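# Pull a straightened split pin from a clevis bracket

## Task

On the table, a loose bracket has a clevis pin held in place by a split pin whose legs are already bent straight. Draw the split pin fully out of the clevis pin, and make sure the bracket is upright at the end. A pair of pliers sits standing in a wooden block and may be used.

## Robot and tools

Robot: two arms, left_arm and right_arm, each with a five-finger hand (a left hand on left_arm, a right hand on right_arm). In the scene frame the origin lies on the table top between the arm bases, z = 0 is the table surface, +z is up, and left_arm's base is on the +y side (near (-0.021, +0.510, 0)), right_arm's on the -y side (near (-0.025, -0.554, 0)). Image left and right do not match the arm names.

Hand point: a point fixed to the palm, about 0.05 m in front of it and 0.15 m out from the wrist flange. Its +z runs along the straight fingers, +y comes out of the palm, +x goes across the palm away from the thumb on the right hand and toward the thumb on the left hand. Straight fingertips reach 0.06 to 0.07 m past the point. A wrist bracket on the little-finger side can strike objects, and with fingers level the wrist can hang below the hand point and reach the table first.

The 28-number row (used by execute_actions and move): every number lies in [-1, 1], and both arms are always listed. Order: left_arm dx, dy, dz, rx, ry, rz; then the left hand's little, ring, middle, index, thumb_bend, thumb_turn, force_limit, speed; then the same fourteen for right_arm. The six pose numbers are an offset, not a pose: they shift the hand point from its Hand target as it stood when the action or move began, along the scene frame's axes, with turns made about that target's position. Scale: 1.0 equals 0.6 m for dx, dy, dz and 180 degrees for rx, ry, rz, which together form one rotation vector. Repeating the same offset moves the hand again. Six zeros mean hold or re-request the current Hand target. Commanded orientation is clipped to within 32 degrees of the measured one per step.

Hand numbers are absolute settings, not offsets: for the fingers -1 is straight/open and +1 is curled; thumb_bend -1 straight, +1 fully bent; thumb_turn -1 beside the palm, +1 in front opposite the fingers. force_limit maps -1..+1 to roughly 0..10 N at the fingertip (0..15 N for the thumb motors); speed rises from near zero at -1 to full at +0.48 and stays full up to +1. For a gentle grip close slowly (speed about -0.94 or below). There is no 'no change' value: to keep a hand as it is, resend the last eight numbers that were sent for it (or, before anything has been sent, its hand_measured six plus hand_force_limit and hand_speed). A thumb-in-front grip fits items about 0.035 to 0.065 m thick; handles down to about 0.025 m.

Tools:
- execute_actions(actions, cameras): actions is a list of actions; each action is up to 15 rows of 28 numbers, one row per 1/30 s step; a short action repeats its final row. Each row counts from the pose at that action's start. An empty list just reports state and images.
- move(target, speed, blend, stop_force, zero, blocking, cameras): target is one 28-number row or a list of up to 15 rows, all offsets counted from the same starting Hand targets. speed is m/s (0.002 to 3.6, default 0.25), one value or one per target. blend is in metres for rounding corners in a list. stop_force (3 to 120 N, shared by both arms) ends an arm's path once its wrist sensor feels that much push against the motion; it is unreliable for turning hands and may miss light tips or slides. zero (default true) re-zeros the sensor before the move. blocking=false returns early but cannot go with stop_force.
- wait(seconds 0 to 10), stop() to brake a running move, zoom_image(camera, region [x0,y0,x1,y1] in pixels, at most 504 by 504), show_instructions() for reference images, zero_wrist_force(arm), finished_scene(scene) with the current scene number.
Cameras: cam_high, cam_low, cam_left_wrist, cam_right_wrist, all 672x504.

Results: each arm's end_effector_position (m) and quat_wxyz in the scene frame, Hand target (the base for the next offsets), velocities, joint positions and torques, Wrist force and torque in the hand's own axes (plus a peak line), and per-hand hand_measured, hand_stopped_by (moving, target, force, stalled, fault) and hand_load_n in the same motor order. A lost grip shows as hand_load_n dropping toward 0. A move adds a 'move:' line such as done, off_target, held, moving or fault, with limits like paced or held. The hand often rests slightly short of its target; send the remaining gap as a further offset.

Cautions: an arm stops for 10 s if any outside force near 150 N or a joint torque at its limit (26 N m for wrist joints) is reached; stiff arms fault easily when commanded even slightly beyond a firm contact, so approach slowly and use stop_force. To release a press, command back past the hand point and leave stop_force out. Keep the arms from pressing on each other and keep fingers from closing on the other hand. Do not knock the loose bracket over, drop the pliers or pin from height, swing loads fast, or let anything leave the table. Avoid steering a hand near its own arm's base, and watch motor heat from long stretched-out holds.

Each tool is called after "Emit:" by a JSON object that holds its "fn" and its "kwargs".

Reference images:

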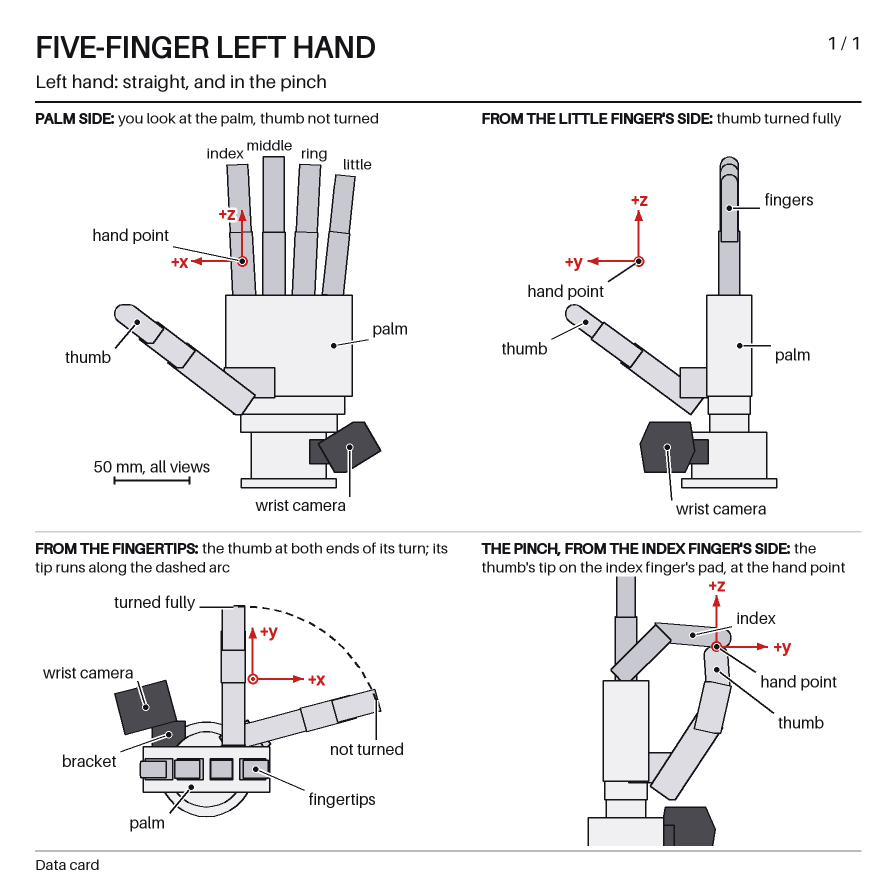

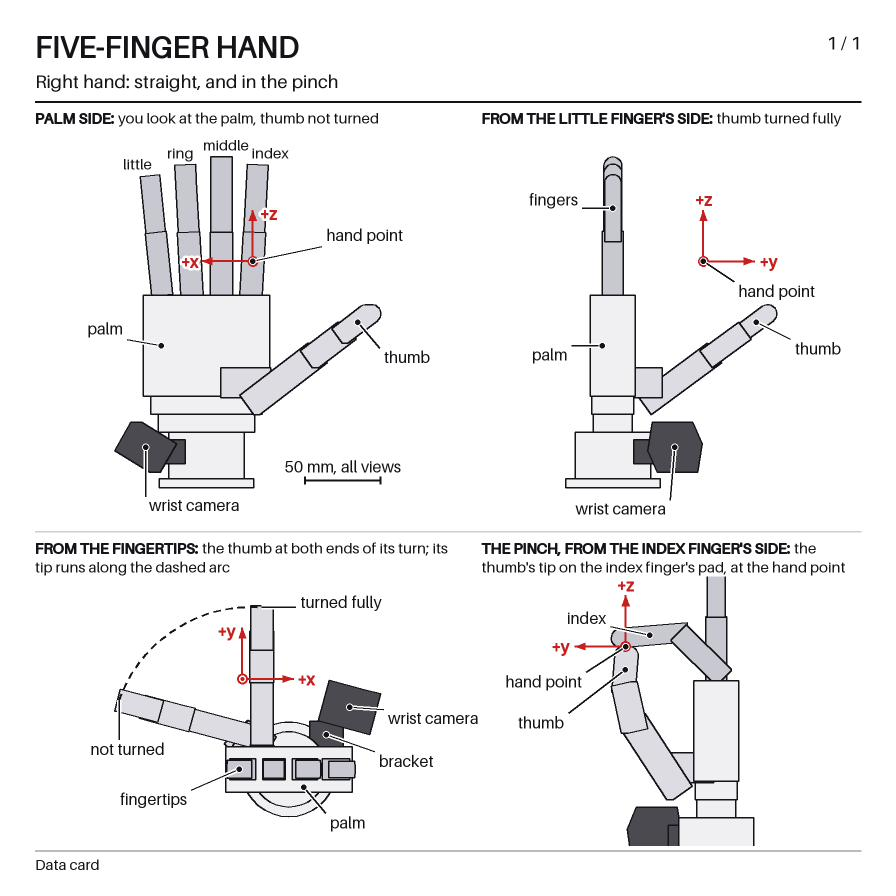

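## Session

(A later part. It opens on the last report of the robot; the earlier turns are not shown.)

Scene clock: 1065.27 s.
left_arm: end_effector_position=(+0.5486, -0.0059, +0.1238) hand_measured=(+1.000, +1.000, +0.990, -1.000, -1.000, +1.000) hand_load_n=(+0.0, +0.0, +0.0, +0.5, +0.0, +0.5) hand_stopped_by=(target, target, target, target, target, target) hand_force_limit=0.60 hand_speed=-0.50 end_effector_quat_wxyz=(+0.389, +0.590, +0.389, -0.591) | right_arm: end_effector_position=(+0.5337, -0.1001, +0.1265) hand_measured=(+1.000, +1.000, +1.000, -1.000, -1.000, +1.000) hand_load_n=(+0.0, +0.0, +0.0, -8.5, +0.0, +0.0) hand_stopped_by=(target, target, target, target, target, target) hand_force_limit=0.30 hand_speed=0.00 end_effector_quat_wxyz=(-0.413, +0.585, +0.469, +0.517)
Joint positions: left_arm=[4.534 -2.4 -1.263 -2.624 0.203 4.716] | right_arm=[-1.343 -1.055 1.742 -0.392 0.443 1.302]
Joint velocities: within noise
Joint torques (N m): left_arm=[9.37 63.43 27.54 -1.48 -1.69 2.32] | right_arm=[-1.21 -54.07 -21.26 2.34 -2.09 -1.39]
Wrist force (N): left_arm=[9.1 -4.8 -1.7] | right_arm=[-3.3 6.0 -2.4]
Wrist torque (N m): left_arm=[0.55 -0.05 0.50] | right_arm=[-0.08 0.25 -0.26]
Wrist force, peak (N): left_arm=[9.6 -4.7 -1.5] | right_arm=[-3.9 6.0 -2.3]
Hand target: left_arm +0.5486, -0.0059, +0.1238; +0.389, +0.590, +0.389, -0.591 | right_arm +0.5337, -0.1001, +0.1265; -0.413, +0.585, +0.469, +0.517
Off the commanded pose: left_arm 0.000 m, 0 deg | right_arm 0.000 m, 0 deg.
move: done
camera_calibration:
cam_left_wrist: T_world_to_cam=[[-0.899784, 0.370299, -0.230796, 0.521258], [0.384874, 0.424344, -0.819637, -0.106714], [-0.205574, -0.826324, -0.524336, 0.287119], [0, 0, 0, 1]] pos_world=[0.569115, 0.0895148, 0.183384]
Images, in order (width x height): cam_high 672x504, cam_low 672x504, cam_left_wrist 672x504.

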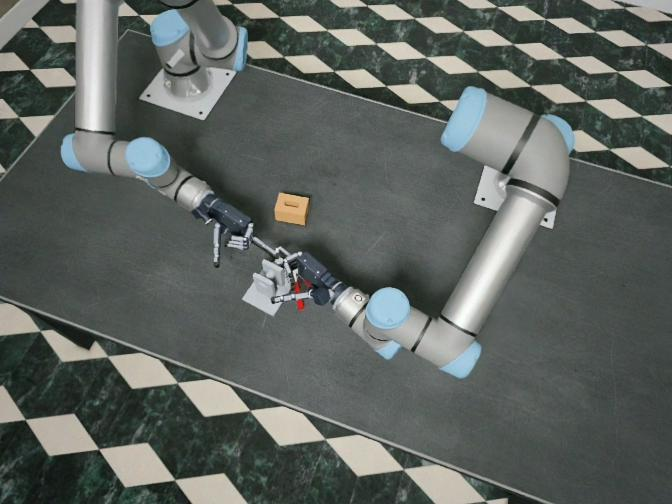

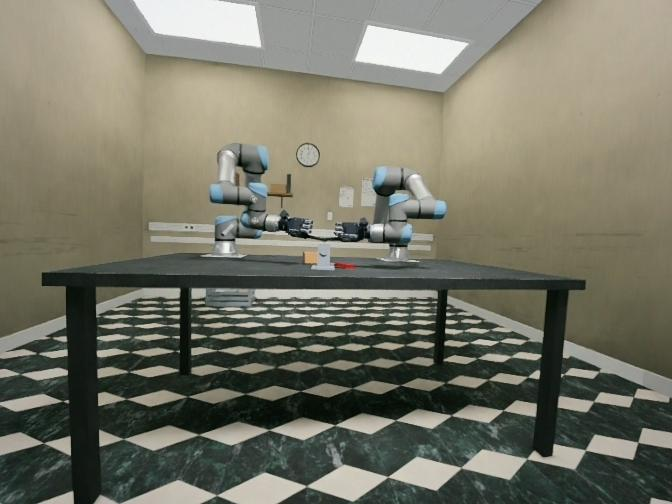

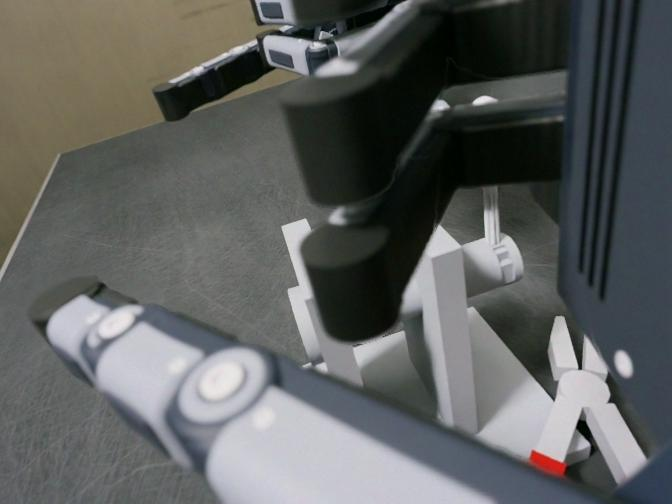

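Emit:
{"fn": "move", "kwargs": {"target": [[0,0,0.0133,0,0,0,1,1,0.99,-1,-1,1,0.6,-0.5,0,0,0.0133,0,0,0,1,1,1,-1,-1,1,0.3,0]], "speed": 0.006, "stop_force": 20, "zero": false, "cameras": ["cam_high","cam_low","cam_left_wrist"]}}

Emit:
{"fn": "zoom_image", "kwargs": {"camera": "cam_left_wrist", "region": [380, 80, 580, 280]}}

Emit:
{"fn": "zoom_image", "kwargs": {"camera": "cam_low", "region": [295, 225, 345, 260]}}

Scene clock: 1069.10 s.
left_arm: end_effector_position=(+0.5486, -0.0059, +0.1318) hand_measured=(+1.000, +1.000, +0.990, -1.000, -1.000, +1.000) hand_load_n=(+0.0, +0.0, +0.0, +0.5, +0.0, +0.0) hand_stopped_by=(target, target, target, target, target, target) hand_force_limit=0.60 hand_speed=-0.50 end_effector_quat_wxyz=(+0.389, +0.590, +0.389, -0.591) | right_arm: end_effector_position=(+0.5337, -0.1001, +0.1345) hand_measured=(+1.000, +1.000, +1.000, -1.000, -1.000, +1.000) hand_load_n=(+0.0, +0.0, +0.0, -4.0, +0.0, +0.0) hand_stopped_by=(target, target, target, target, target, target) hand_force_limit=0.30 hand_speed=0.00 end_effector_quat_wxyz=(-0.413, +0.585, +0.469, +0.517)
Joint positions: left_arm=[4.534 -2.391 -1.258 -2.639 0.203 4.716] | right_arm=[-1.343 -1.067 1.736 -0.374 0.443 1.302]
Joint velocities: within noise
Joint torques (N m): left_arm=[8.39 58.29 23.71 -1.52 -2.16 2.3] | right_arm=[-0.02 -52.46 -22.43 2.1 -1.65 -1.6]
Wrist force (N): left_arm=[2.2 -2.5 -1.3] | right_arm=[-1.8 3.2 -2.0]
Wrist torque (N m): left_arm=[0.41 -0.38 0.08] | right_arm=[0.05 0.31 -0.16]
Wrist force, peak (N): left_arm=[9.4 -4.8 -1.5] | right_arm=[-3.5 6.1 -2.6]
Hand target: left_arm +0.5486, -0.0059, +0.1318; +0.389, +0.590, +0.389, -0.591 | right_arm +0.5337, -0.1001, +0.1345; -0.413, +0.585, +0.469, +0.517
Off the commanded pose: left_arm 0.000 m, 0 deg | right_arm 0.000 m, 0 deg.
move: done
camera_calibration:
cam_left_wrist: T_world_to_cam=[[-0.899784, 0.370299, -0.230796, 0.523105], [0.384874, 0.424344, -0.819637, -0.100157], [-0.205574, -0.826324, -0.524336, 0.291313], [0, 0, 0, 1]] pos_world=[0.569115, 0.0895148, 0.191384]
Images, in order (width x height): cam_high 672x504, cam_low 672x504, cam_left_wrist 672x504.

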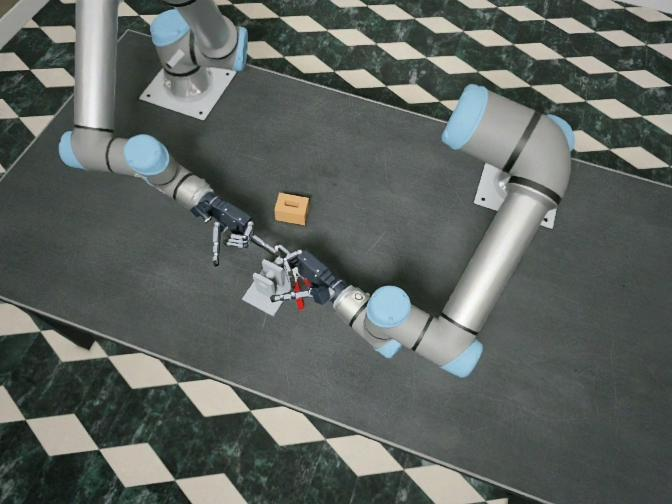

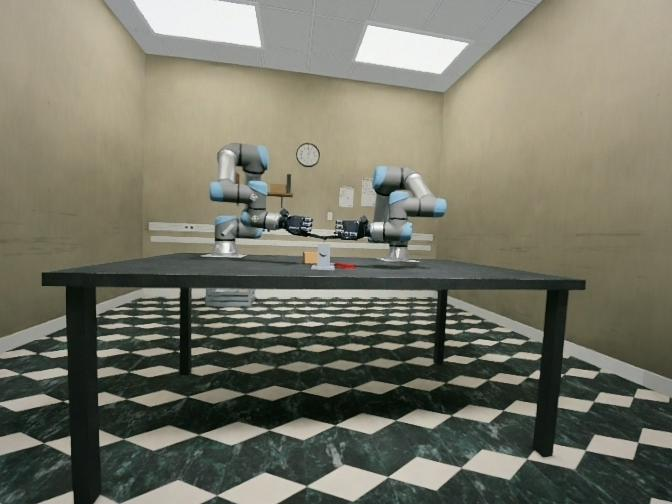

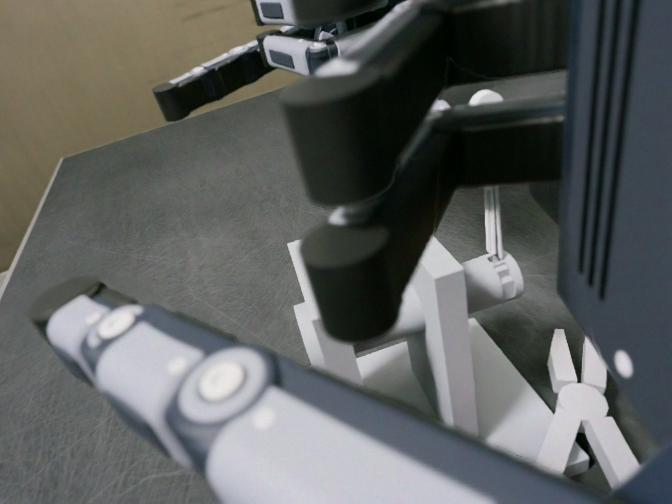

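Scaled by 2.520 from the camera's 672x504 image, which has a finer 960x720 frame.

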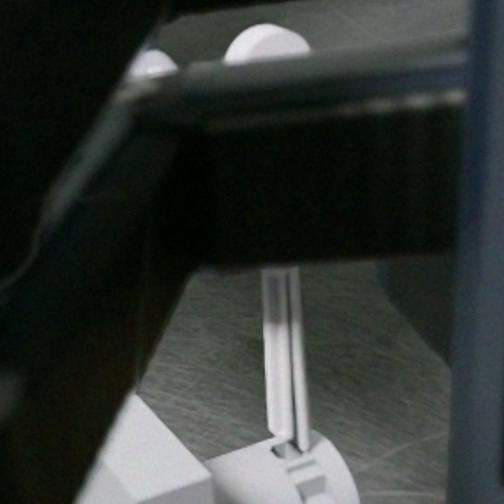

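Scaled by 10.080 from the camera's 672x504 image, which has a finer 960x720 frame.

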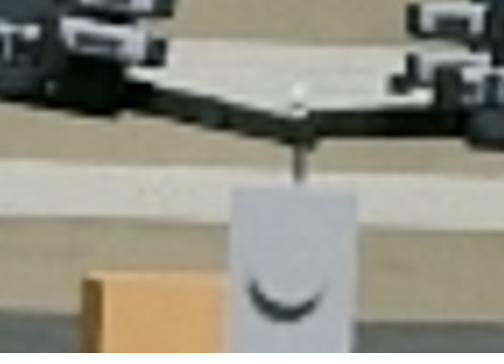

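Emit:
{"fn": "move", "kwargs": {"target": [[0,0,0.025,0,0,0,1,1,0.99,-1,-1,1,0.6,-0.5,0,0,0.025,0,0,0,1,1,1,-1,-1,1,0.3,0]], "speed": 0.015, "cameras": ["cam_high","cam_low","cam_left_wrist"]}}

Emit:
{"fn": "zoom_image", "kwargs": {"camera": "cam_left_wrist", "region": [380, 80, 580, 280]}}

Emit:
{"fn": "zoom_image", "kwargs": {"camera": "cam_low", "region": [295, 215, 345, 250]}}

Scene clock: 1071.80 s.
left_arm: end_effector_position=(+0.5486, -0.0059, +0.1467) hand_measured=(+1.000, +1.000, +0.990, -1.000, -1.000, +1.000) hand_load_n=(+0.0, +0.0, +0.0, +0.5, +0.0, +0.0) hand_stopped_by=(target, target, target, target, target, target) hand_force_limit=0.60 hand_speed=-0.50 end_effector_quat_wxyz=(+0.389, +0.590, +0.389, -0.591) | right_arm: end_effector_position=(+0.5337, -0.1001, +0.1493) hand_measured=(+1.000, +1.000, +1.000, -1.000, -1.000, +1.000) hand_load_n=(+0.0, +0.0, +0.0, -4.5, +0.0, +0.0) hand_stopped_by=(target, target, target, target, target, target) hand_force_limit=0.30 hand_speed=0.00 end_effector_quat_wxyz=(-0.413, +0.585, +0.469, +0.517)
Joint positions: left_arm=[4.534 -2.373 -1.248 -2.666 0.203 4.716] | right_arm=[-1.343 -1.089 1.724 -0.341 0.443 1.303]
Joint velocities: within noise
Joint torques (N m): left_arm=[6.41 58.36 25.79 -1.5 -2.09 2.18] | right_arm=[2.75 -52.63 -24.31 2.28 -0.96 -0.52]
Wrist force (N): left_arm=[2.1 -2.9 -1.7] | right_arm=[-2.1 3.3 -2.2]
Wrist torque (N m): left_arm=[0.40 -0.43 0.08] | right_arm=[0.04 0.36 -0.19]
Wrist force, peak (N): left_arm=[2.6 -2.8 -1.5] | right_arm=[-2.2 3.3 -2.2]
Hand target: left_arm +0.5486, -0.0059, +0.1468; +0.389, +0.590, +0.389, -0.591 | right_arm +0.5337, -0.1001, +0.1495; -0.413, +0.585, +0.469, +0.517
Off the commanded pose: left_arm 0.000 m, 0 deg | right_arm 0.000 m, 0 deg.
move: done
camera_calibration:
cam_left_wrist: T_world_to_cam=[[-0.899815, 0.370319, -0.230644, 0.526505], [0.384751, 0.424361, -0.819686, -0.0879474], [-0.205669, -0.826306, -0.524327, 0.299124], [0, 0, 0, 1]] pos_world=[0.569116, 0.0895148, 0.206185]
Images, in order (width x height): cam_high 672x504, cam_low 672x504, cam_left_wrist 672x504.

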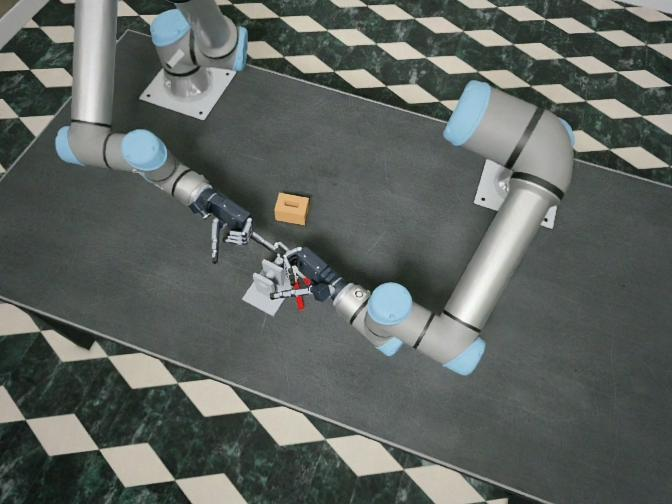

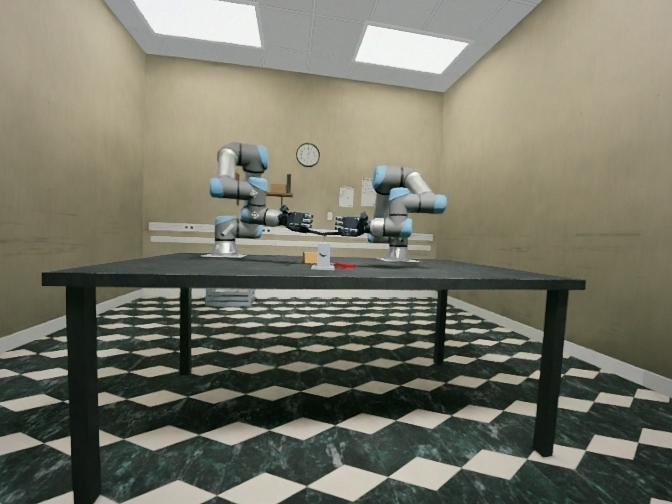

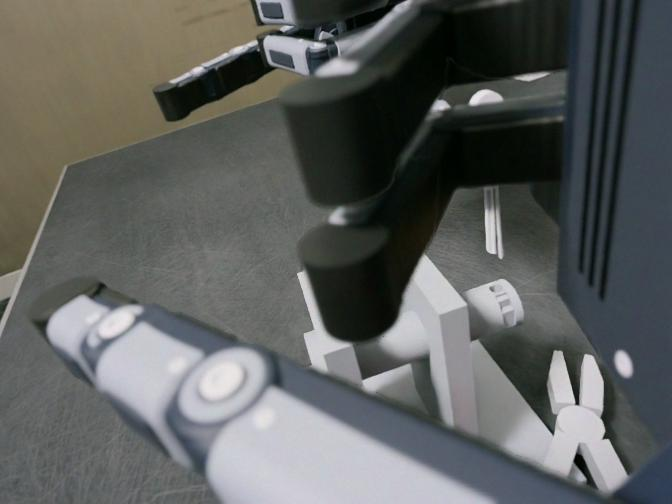

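Scaled by 2.520 from the camera's 672x504 image, which has a finer 960x720 frame.

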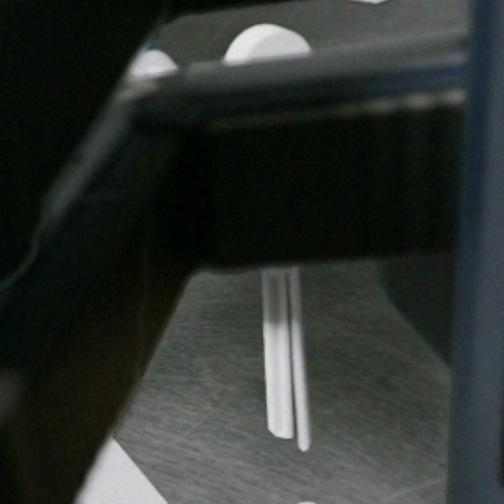

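Scaled by 10.080 from the camera's 672x504 image, which has a finer 960x720 frame.

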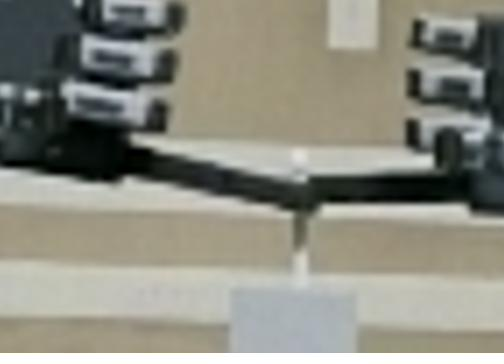

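Emit:
{"fn": "move", "kwargs": {"target": [[-0.122,0.0273,0.0,0,0,0,1,1,0.99,-1,-1,1,0.6,-0.5,-0.122,0.0273,0.0,0,0,0,1,1,1,-1,-1,1,0.3,0]], "speed": 0.05, "cameras": ["cam_high","cam_low","cam_left_wrist"]}}

Emit:
{"fn": "zoom_image", "kwargs": {"camera": "cam_high", "region": [240, 210, 340, 300]}}

Scene clock: 1086.93 s.
left_arm: end_effector_position=(+0.4755, +0.0105, +0.1468) hand_measured=(+1.000, +1.000, +0.990, -1.000, -1.000, +1.000) hand_load_n=(+0.0, +0.0, +0.0, +0.5, +0.0, +0.0) hand_stopped_by=(target, target, target, target, target, target) hand_force_limit=0.60 hand_speed=-0.50 end_effector_quat_wxyz=(+0.389, +0.590, +0.389, -0.591) | right_arm: end_effector_position=(+0.4606, -0.0837, +0.1495) hand_measured=(+1.000, +1.000, +1.000, -1.000, -1.000, +1.000) hand_load_n=(-0.5, +0.0, +0.0, -5.0, +0.0, +0.0) hand_stopped_by=(target, target, target, target, target, target) hand_force_limit=0.30 hand_speed=0.00 end_effector_quat_wxyz=(-0.413, +0.585, +0.469, +0.517)
Joint positions: left_arm=[4.536 -2.219 -1.531 -2.538 0.205 4.717] | right_arm=[-1.27 -1.207 1.905 -0.442 0.513 1.346]
Joint velocities: within noise
Joint torques (N m): left_arm=[13.02 52.35 11.92 2.08 -2.41 -1.98] | right_arm=[14.78 -46.36 -5.75 -1.43 0.25 1.77]
Wrist force (N): left_arm=[2.2 -2.7 -1.6] | right_arm=[-0.9 3.8 -2.6]
Wrist torque (N m): left_arm=[0.44 -0.36 0.05] | right_arm=[0.10 0.32 -0.09]
Wrist force, peak (N): left_arm=[3.6 -3.3 -1.8] | right_arm=[-0.5 4.3 -2.7]
Hand target: left_arm +0.4754, +0.0105, +0.1468; +0.389, +0.590, +0.389, -0.591 | right_arm +0.4605, -0.0837, +0.1495; -0.413, +0.585, +0.469, +0.517
Off the commanded pose: left_arm 0.000 m, 0 deg | right_arm 0.000 m, 0 deg.
move: done
camera_calibration:
cam_left_wrist: T_world_to_cam=[[-0.899764, 0.370338, -0.23081, 0.454618], [0.384873, 0.424196, -0.819714, -0.0666169], [-0.205663, -0.826382, -0.524209, 0.297707], [0, 0, 0, 1]] pos_world=[0.495915, 0.105915, 0.206385]
Images, in order (width x height): cam_high 672x504, cam_low 672x504, cam_left_wrist 672x504.

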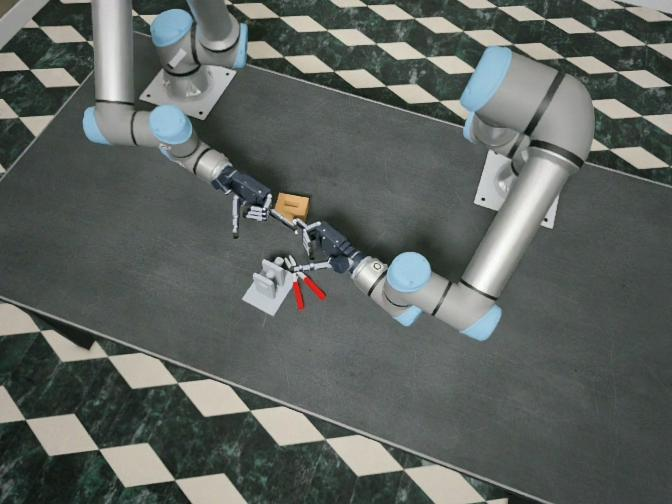

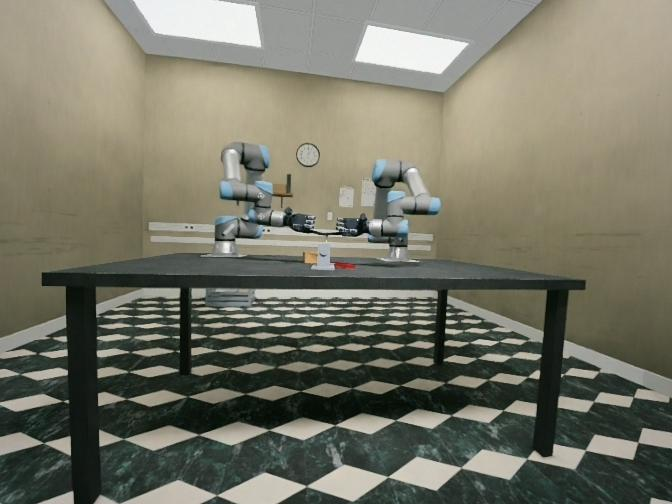

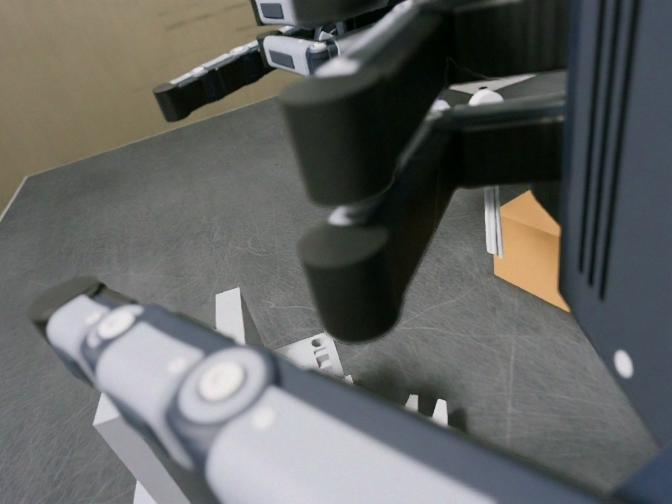

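Scaled by 5.040 from the camera's 672x504 image, which has a finer 960x720 frame.

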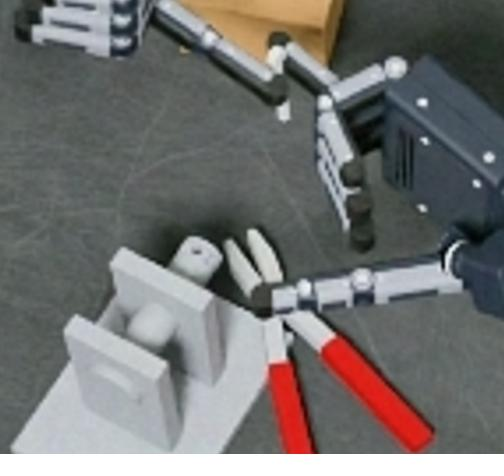

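Emit:
{"fn": "move", "kwargs": {"target": [[0,0,-0.1583,0,0,0,1,1,0.99,-1,-1,1,0.6,-0.5,0,0,-0.1583,0,0,0,1,1,1,-1,-1,1,0.3,0]], "speed": 0.04, "stop_force": 6, "cameras": ["cam_high","cam_low","cam_left_wrist","cam_right_wrist"]}}

Emit:
{"fn": "zoom_image", "kwargs": {"camera": "cam_left_wrist", "region": [380, 60, 580, 260]}}

Emit:
{"fn": "zoom_image", "kwargs": {"camera": "cam_low", "region": [290, 220, 370, 280]}}

Scene clock: 1093.47 s.
left_arm: end_effector_position=(+0.4754, +0.0105, +0.0518) hand_measured=(+1.000, +1.000, +0.990, -1.000, -1.000, +1.000) hand_load_n=(+0.0, +0.0, +0.0, +0.0, +0.0, +0.0) hand_stopped_by=(target, target, target, target, target, target) hand_force_limit=0.60 hand_speed=-0.50 end_effector_quat_wxyz=(+0.389, +0.590, +0.389, -0.591) | right_arm: end_effector_position=(+0.4605, -0.0837, +0.0545) hand_measured=(+1.000, +1.000, +1.000, -1.000, -1.000, +1.000) hand_load_n=(+0.0, +0.0, +0.0, -4.0, +0.0, +0.5) hand_stopped_by=(target, target, target, target, target, target) hand_force_limit=0.30 hand_speed=0.00 end_effector_quat_wxyz=(-0.413, +0.585, +0.469, +0.517)
Joint positions: left_arm=[4.536 -2.363 -1.57 -2.355 0.205 4.716] | right_arm=[-1.27 -1.033 1.965 -0.676 0.513 1.346]
Joint velocities: within noise
Joint torques (N m): left_arm=[-6.39 41.84 10.71 1.79 -2.27 -1.82] | right_arm=[13.11 -22.4 -2.93 -1.28 0.14 1.89]
Wrist force (N): left_arm=[2.9 -2.0 -1.3] | right_arm=[-1.1 3.1 -2.0]
Wrist torque (N m): left_arm=[0.39 -0.39 0.08] | right_arm=[0.11 0.30 -0.08]
Wrist force, peak (N): left_arm=[3.2 -3.0 -1.3] | right_arm=[-1.8 3.9 -2.4]
Hand target: left_arm +0.4754, +0.0105, +0.0518; +0.389, +0.590, +0.389, -0.591 | right_arm +0.4605, -0.0837, +0.0545; -0.413, +0.585, +0.469, +0.517
Off the commanded pose: left_arm 0.000 m, 0 deg | right_arm 0.000 m, 0 deg.
move: done
camera_calibration:
cam_left_wrist: T_world_to_cam=[[-0.899807, 0.370251, -0.230785, 0.432719], [0.384831, 0.424324, -0.819668, -0.144487], [-0.205556, -0.826355, -0.524293, 0.24786], [0, 0, 0, 1]] pos_world=[0.495915, 0.105915, 0.111385]
cam_right_wrist: T_world_to_cam=[[0.941588, -0.196877, 0.273225, -0.467942], [0.0848138, -0.646534, -0.758156, -0.0511589], [0.325912, 0.737044, -0.59207, 0.0605776], [0, 0, 0, 1]] pos_world=[0.425205, -0.169851, 0.124933]

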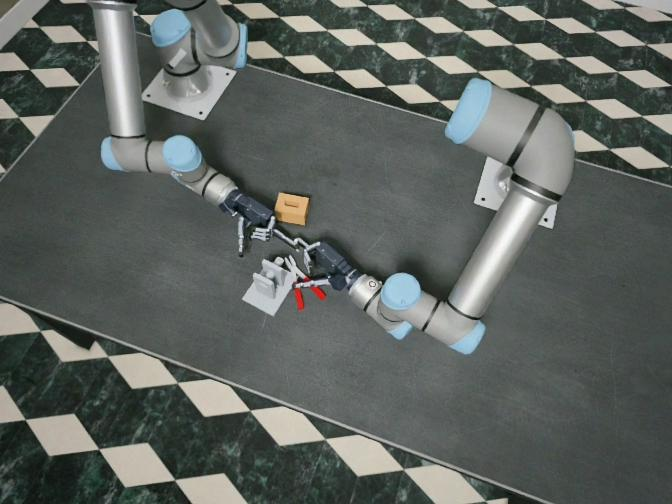

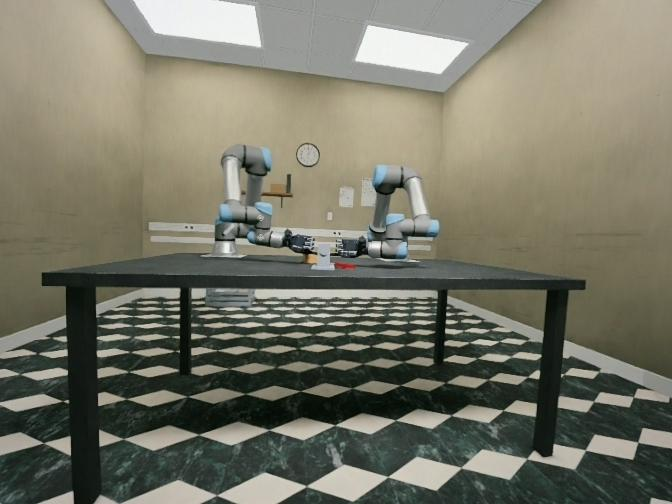

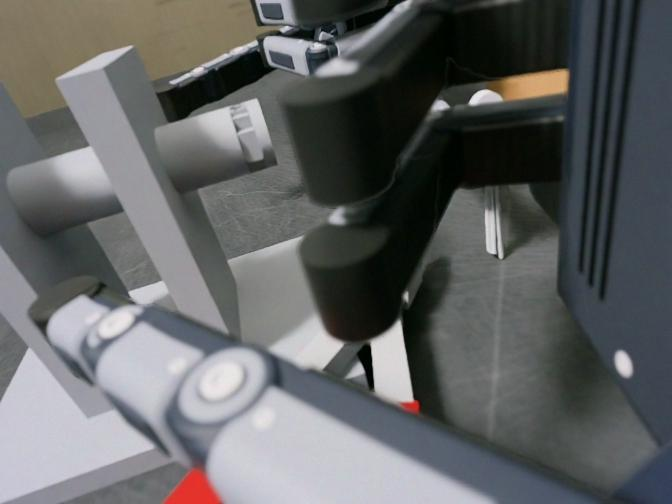

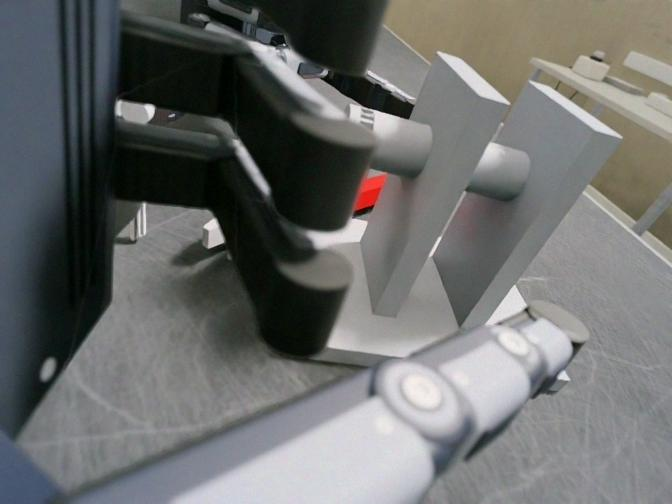

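Scaled by 2.520 from the camera's 672x504 image, which has a finer 960x720 frame.

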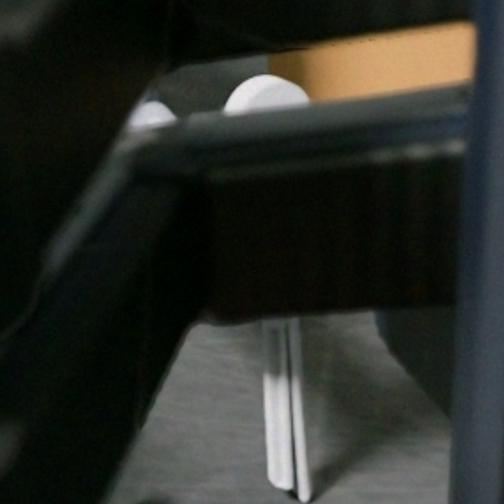

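Scaled by 6.300 from the camera's 672x504 image, which has a finer 960x720 frame.

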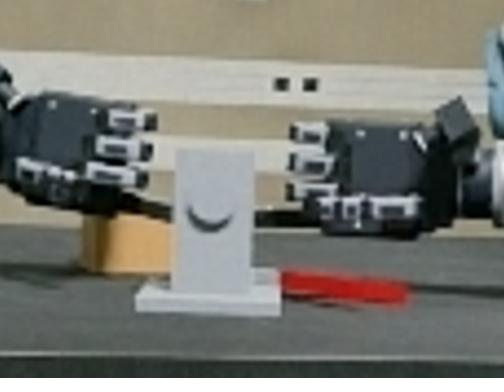

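Emit:
{"fn": "move", "kwargs": {"target": [0,0,-0.0067,0,0,0,1,1,0.99,-1,-1,1,0.6,-0.5,0,0,-0.0067,0,0,0,1,1,1,-1,-1,1,0.3,0], "speed": 0.01, "stop_force": 3, "cameras": ["cam_left_wrist","cam_high"]}}

Emit:
{"fn": "zoom_image", "kwargs": {"camera": "cam_left_wrist", "region": [200, 150, 500, 400]}}

Scene clock: 1100.93 s.
left_arm: end_effector_position=(+0.4754, +0.0105, +0.0478) hand_measured=(+1.000, +1.000, +0.990, -1.000, -1.000, +1.000) hand_load_n=(+0.0, +0.0, +0.0, +0.0, +0.0, +0.5) hand_stopped_by=(target, target, target, target, target, target) hand_force_limit=0.60 hand_speed=-0.50 end_effector_quat_wxyz=(+0.389, +0.590, +0.389, -0.591) | right_arm: end_effector_position=(+0.4605, -0.0837, +0.0505) hand_measured=(+1.000, +1.000, +1.000, -1.000, -1.000, +1.000) hand_load_n=(+0.0, +0.0, +0.0, -3.0, +0.0, +0.5) hand_stopped_by=(target, target, target, target, target, target) hand_force_limit=0.30 hand_speed=0.00 end_effector_quat_wxyz=(-0.413, +0.585, +0.469, +0.517)
Joint positions: left_arm=[4.536 -2.37 -1.57 -2.348 0.205 4.716] | right_arm=[-1.269 -1.025 1.966 -0.686 0.513 1.346]
Joint velocities: within noise
Joint torques (N m): left_arm=[-8.92 40.77 10 1.69 -1.74 -1.72] | right_arm=[13.22 -22.23 -2.96 -1.4 0.09 -0.55]
Wrist force (N): left_arm=[0.9 -1.4 -1.0] | right_arm=[-0.7 2.3 -1.5]
Wrist torque (N m): left_arm=[0.33 -0.44 -0.02] | right_arm=[0.07 0.31 -0.08]
Wrist force, peak (N): left_arm=[2.7 -2.3 -1.5] | right_arm=[-1.3 3.1 -2.1]
Hand target: left_arm +0.4754, +0.0105, +0.0478; +0.389, +0.590, +0.389, -0.591 | right_arm +0.4605, -0.0837, +0.0505; -0.413, +0.585, +0.469, +0.517
Off the commanded pose: left_arm 0.000 m, 0 deg | right_arm 0.000 m, 0 deg.
move: done
camera_calibration:
cam_left_wrist: T_world_to_cam=[[-0.899784, 0.370299, -0.230796, 0.431781], [0.384874, 0.424344, -0.819637, -0.147793], [-0.205574, -0.826324, -0.524336, 0.245773], [0, 0, 0, 1]] pos_world=[0.495915, 0.105915, 0.107384]
Images, in order (width x height): cam_high 672x504, cam_left_wrist 672x504.

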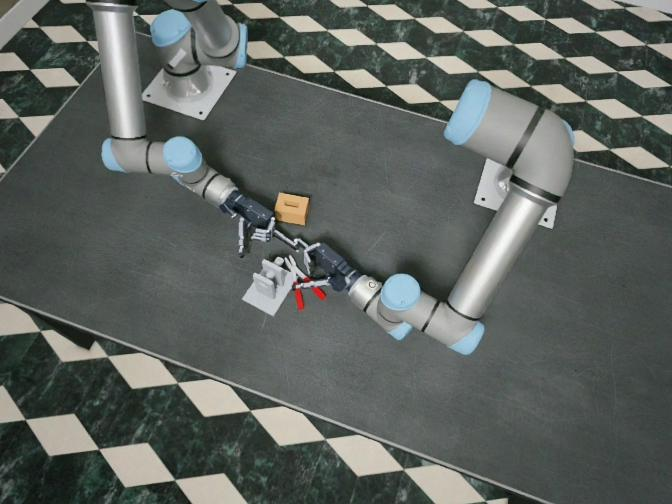

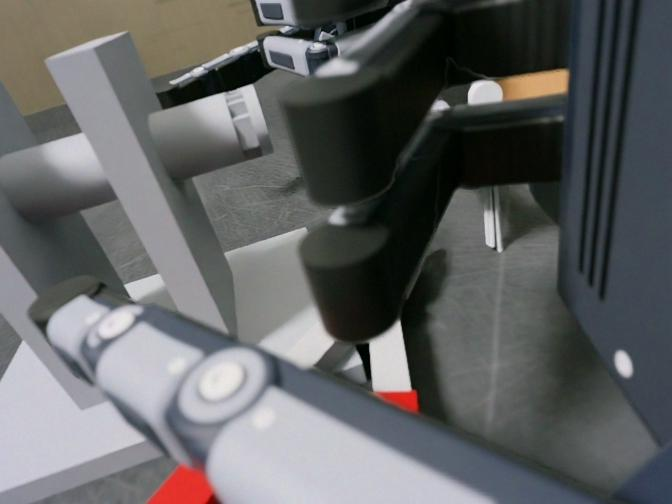

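Scaled by 1.680 from the camera's 672x504 image, which has a finer 960x720 frame.

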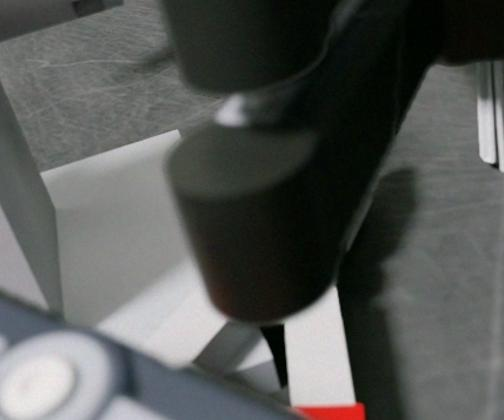

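Emit:
{"fn": "zoom_image", "kwargs": {"camera": "cam_left_wrist", "region": [400, 60, 570, 270]}}

Scaled by 2.400 from the camera's 672x504 image, which has a finer 960x720 frame.

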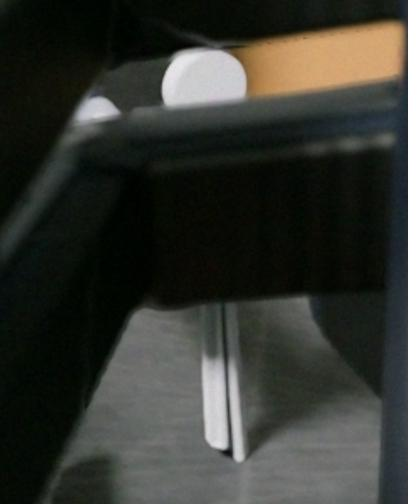

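Emit:
{"fn": "move", "kwargs": {"target": [0,0,-0.005,0,0,0,1,1,0.99,-1,-1,1,0.6,-0.5,0,0,-0.005,0,0,0,1,1,1,-1,-1,1,0.3,0], "speed": 0.01, "stop_force": 3, "cameras": ["cam_left_wrist"]}}

Emit:
{"fn": "zoom_image", "kwargs": {"camera": "cam_left_wrist", "region": [400, 60, 570, 270]}}

Scene clock: 1104.13 s.
left_arm: end_effector_position=(+0.4754, +0.0105, +0.0448) hand_measured=(+1.000, +1.000, +0.990, -1.000, -1.000, +1.000) hand_load_n=(+0.0, +0.0, +0.0, +0.0, +0.5, +0.0) hand_stopped_by=(target, target, target, target, target, target) hand_force_limit=0.60 hand_speed=-0.50 end_effector_quat_wxyz=(+0.389, +0.590, +0.389, -0.591) | right_arm: end_effector_position=(+0.4605, -0.0837, +0.0475) hand_measured=(+1.000, +1.000, +1.000, -1.000, -1.000, +1.000) hand_load_n=(+0.0, +0.0, +0.0, -2.5, +0.0, +0.5) hand_stopped_by=(target, target, target, target, target, target) hand_force_limit=0.30 hand_speed=0.00 end_effector_quat_wxyz=(-0.413, +0.585, +0.469, +0.517)
Joint positions: left_arm=[4.536 -2.375 -1.57 -2.342 0.205 4.716] | right_arm=[-1.269 -1.018 1.967 -0.693 0.513 1.346]
Joint velocities: within noise
Joint torques (N m): left_arm=[-8.49 41.53 9.44 1.59 -1.29 1.06] | right_arm=[12.33 -23.05 -2.96 -1.31 0.06 -0.49]
Wrist force (N): left_arm=[0.9 -1.0 -1.4] | right_arm=[-0.6 1.9 -1.8]
Wrist torque (N m): left_arm=[0.33 -0.45 -0.01] | right_arm=[0.09 0.31 -0.08]
Wrist force, peak (N): left_arm=[1.5 -1.3 -1.3] | right_arm=[-1.0 2.4 -1.9]
Hand target: left_arm +0.4754, +0.0105, +0.0448; +0.389, +0.590, +0.389, -0.591 | right_arm +0.4605, -0.0837, +0.0475; -0.413, +0.585, +0.469, +0.517
Off the commanded pose: left_arm 0.000 m, 0 deg | right_arm 0.000 m, 0 deg.
move: done
camera_calibration:
cam_left_wrist: T_world_to_cam=[[-0.899784, 0.370299, -0.230796, 0.431088], [0.384874, 0.424344, -0.819637, -0.150252], [-0.205574, -0.826324, -0.524336, 0.2442], [0, 0, 0, 1]] pos_world=[0.495915, 0.105915, 0.104384]
Images, in order (width x height): cam_left_wrist 672x504.

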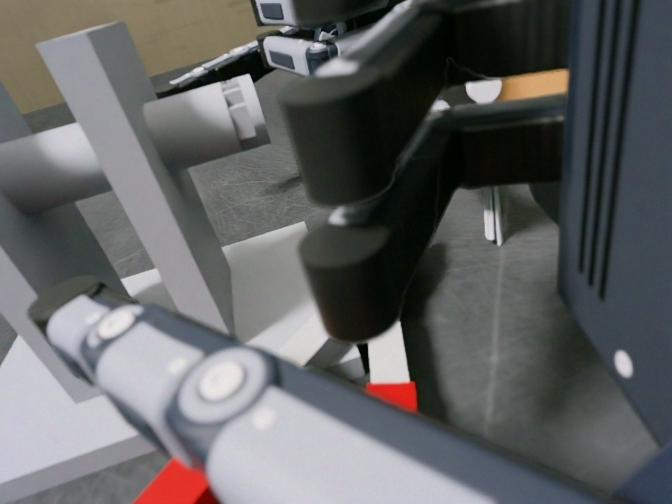

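Scaled by 2.400 from the camera's 672x504 image, which has a finer 960x720 frame.

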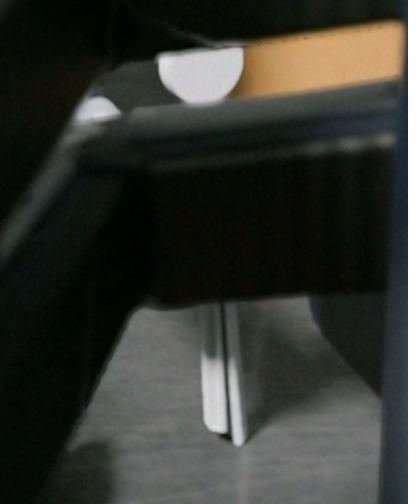

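Emit:
{"fn": "move", "kwargs": {"target": [-0.0222,0.0115,0,0,0,0,1,1,0.99,-1,-1,1,0.6,-0.5,0,0,0,0,0,0,1,1,1,-1,-1,1,0.3,0], "speed": 0.015, "stop_force": 3}}

Emit:
{"fn": "zoom_image", "kwargs": {"camera": "cam_left_wrist", "region": [400, 60, 570, 270]}}

Emit:
{"fn": "zoom_image", "kwargs": {"camera": "cam_low", "region": [330, 190, 450, 280]}}

Scene clock: 1108.60 s.
left_arm: end_effector_position=(+0.4621, +0.0174, +0.0448) hand_measured=(+1.000, +1.000, +0.990, -1.000, -1.000, +1.000) hand_load_n=(+0.0, +0.0, +0.0, +0.0, +0.0, +0.0) hand_stopped_by=(target, target, target, target, target, target) hand_force_limit=0.60 hand_speed=-0.50 end_effector_quat_wxyz=(+0.389, +0.590, +0.389, -0.591) | right_arm: end_effector_position=(+0.4605, -0.0837, +0.0475) hand_measured=(+1.000, +1.000, +1.000, -1.000, -1.000, +1.000) hand_load_n=(+0.0, +0.0, +0.0, +0.0, +0.0, +0.5) hand_stopped_by=(target, target, target, target, target, target) hand_force_limit=0.30 hand_speed=0.00 end_effector_quat_wxyz=(-0.413, +0.585, +0.469, +0.517)
Joint positions: left_arm=[4.543 -2.35 -1.623 -2.314 0.213 4.716] | right_arm=[-1.269 -1.018 1.967 -0.693 0.513 1.346]
Joint velocities: within noise
Joint torques (N m): left_arm=[11.72 53.64 8.88 1.41 1.16 -1.88] | right_arm=[12.67 -24.77 -4.56 -1.01 0.02 0.97]
Wrist force (N): left_arm=[2.1 0.6 -1.5] | right_arm=[-1.5 0.4 -1.6]
Wrist torque (N m): left_arm=[0.24 -0.42 0.04] | right_arm=[0.21 0.29 -0.11]
Wrist force, peak (N): left_arm=[2.2 0.7 -1.8] | right_arm=[-1.0 2.1 -1.8]
Hand target: left_arm +0.4621, +0.0174, +0.0448; +0.389, +0.590, +0.389, -0.591 | right_arm +0.4605, -0.0837, +0.0475; -0.413, +0.585, +0.469, +0.517
Off the commanded pose: left_arm 0.000 m, 0 deg | right_arm 0.000 m, 0 deg.
move: done
camera_calibration:
cam_left_wrist: T_world_to_cam=[[-0.899784, 0.370299, -0.230796, 0.416476], [0.384874, 0.424344, -0.819637, -0.148022], [-0.205574, -0.826324, -0.524336, 0.247147], [0, 0, 0, 1]] pos_world=[0.482515, 0.112815, 0.104384]
cam_right_wrist: T_world_to_cam=[[0.941594, -0.196861, 0.273213, -0.466001], [0.0848356, -0.646487, -0.758194, -0.0565387], [0.325888, 0.737089, -0.592027, 0.056387], [0, 0, 0, 1]] pos_world=[0.425205, -0.169851, 0.117833]

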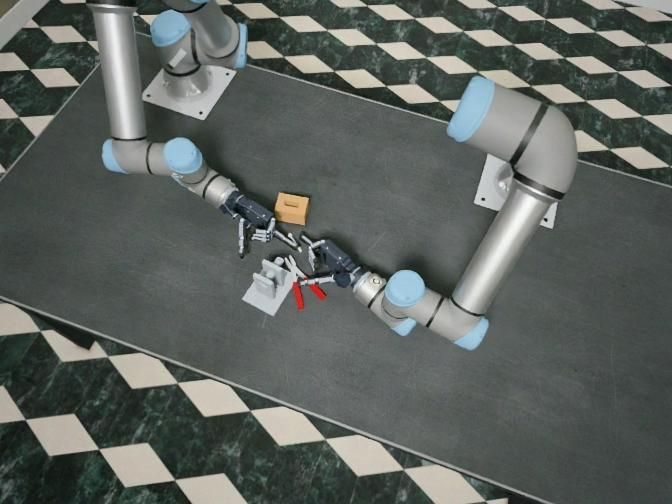

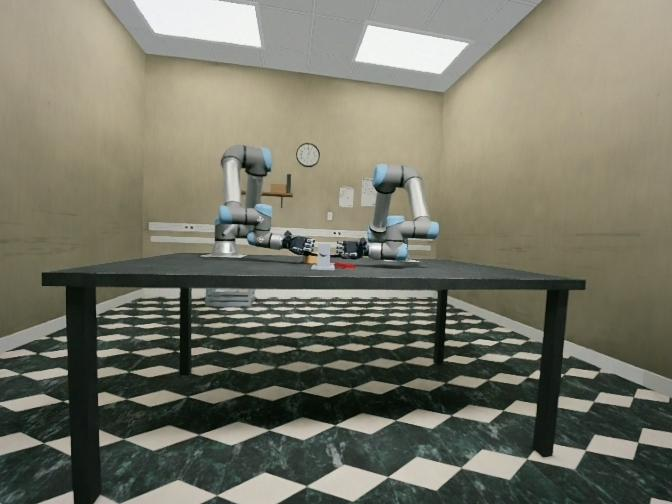

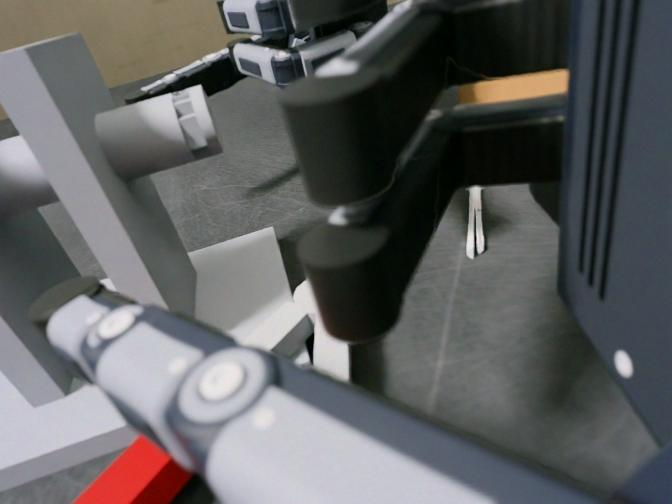

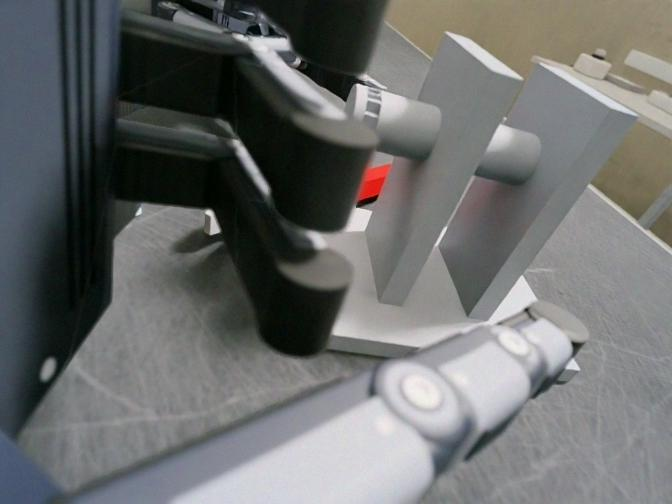

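Scaled by 2.400 from the camera's 672x504 image, which has a finer 960x720 frame.

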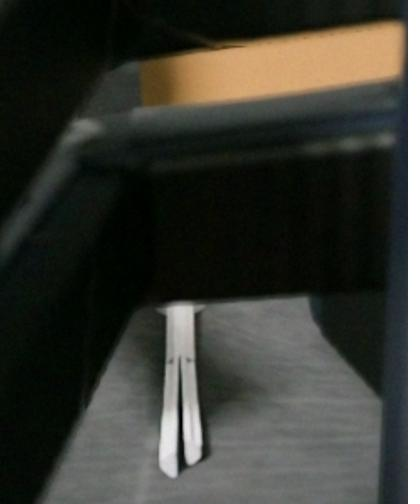

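Scaled by 4.200 from the camera's 672x504 image, which has a finer 960x720 frame.

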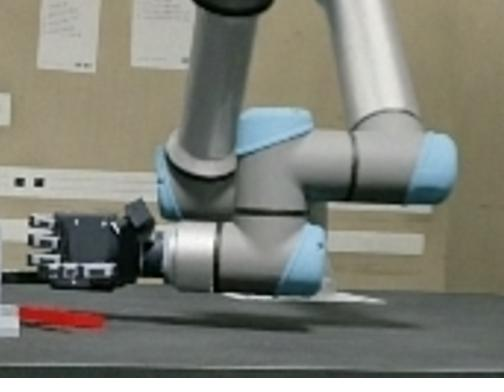

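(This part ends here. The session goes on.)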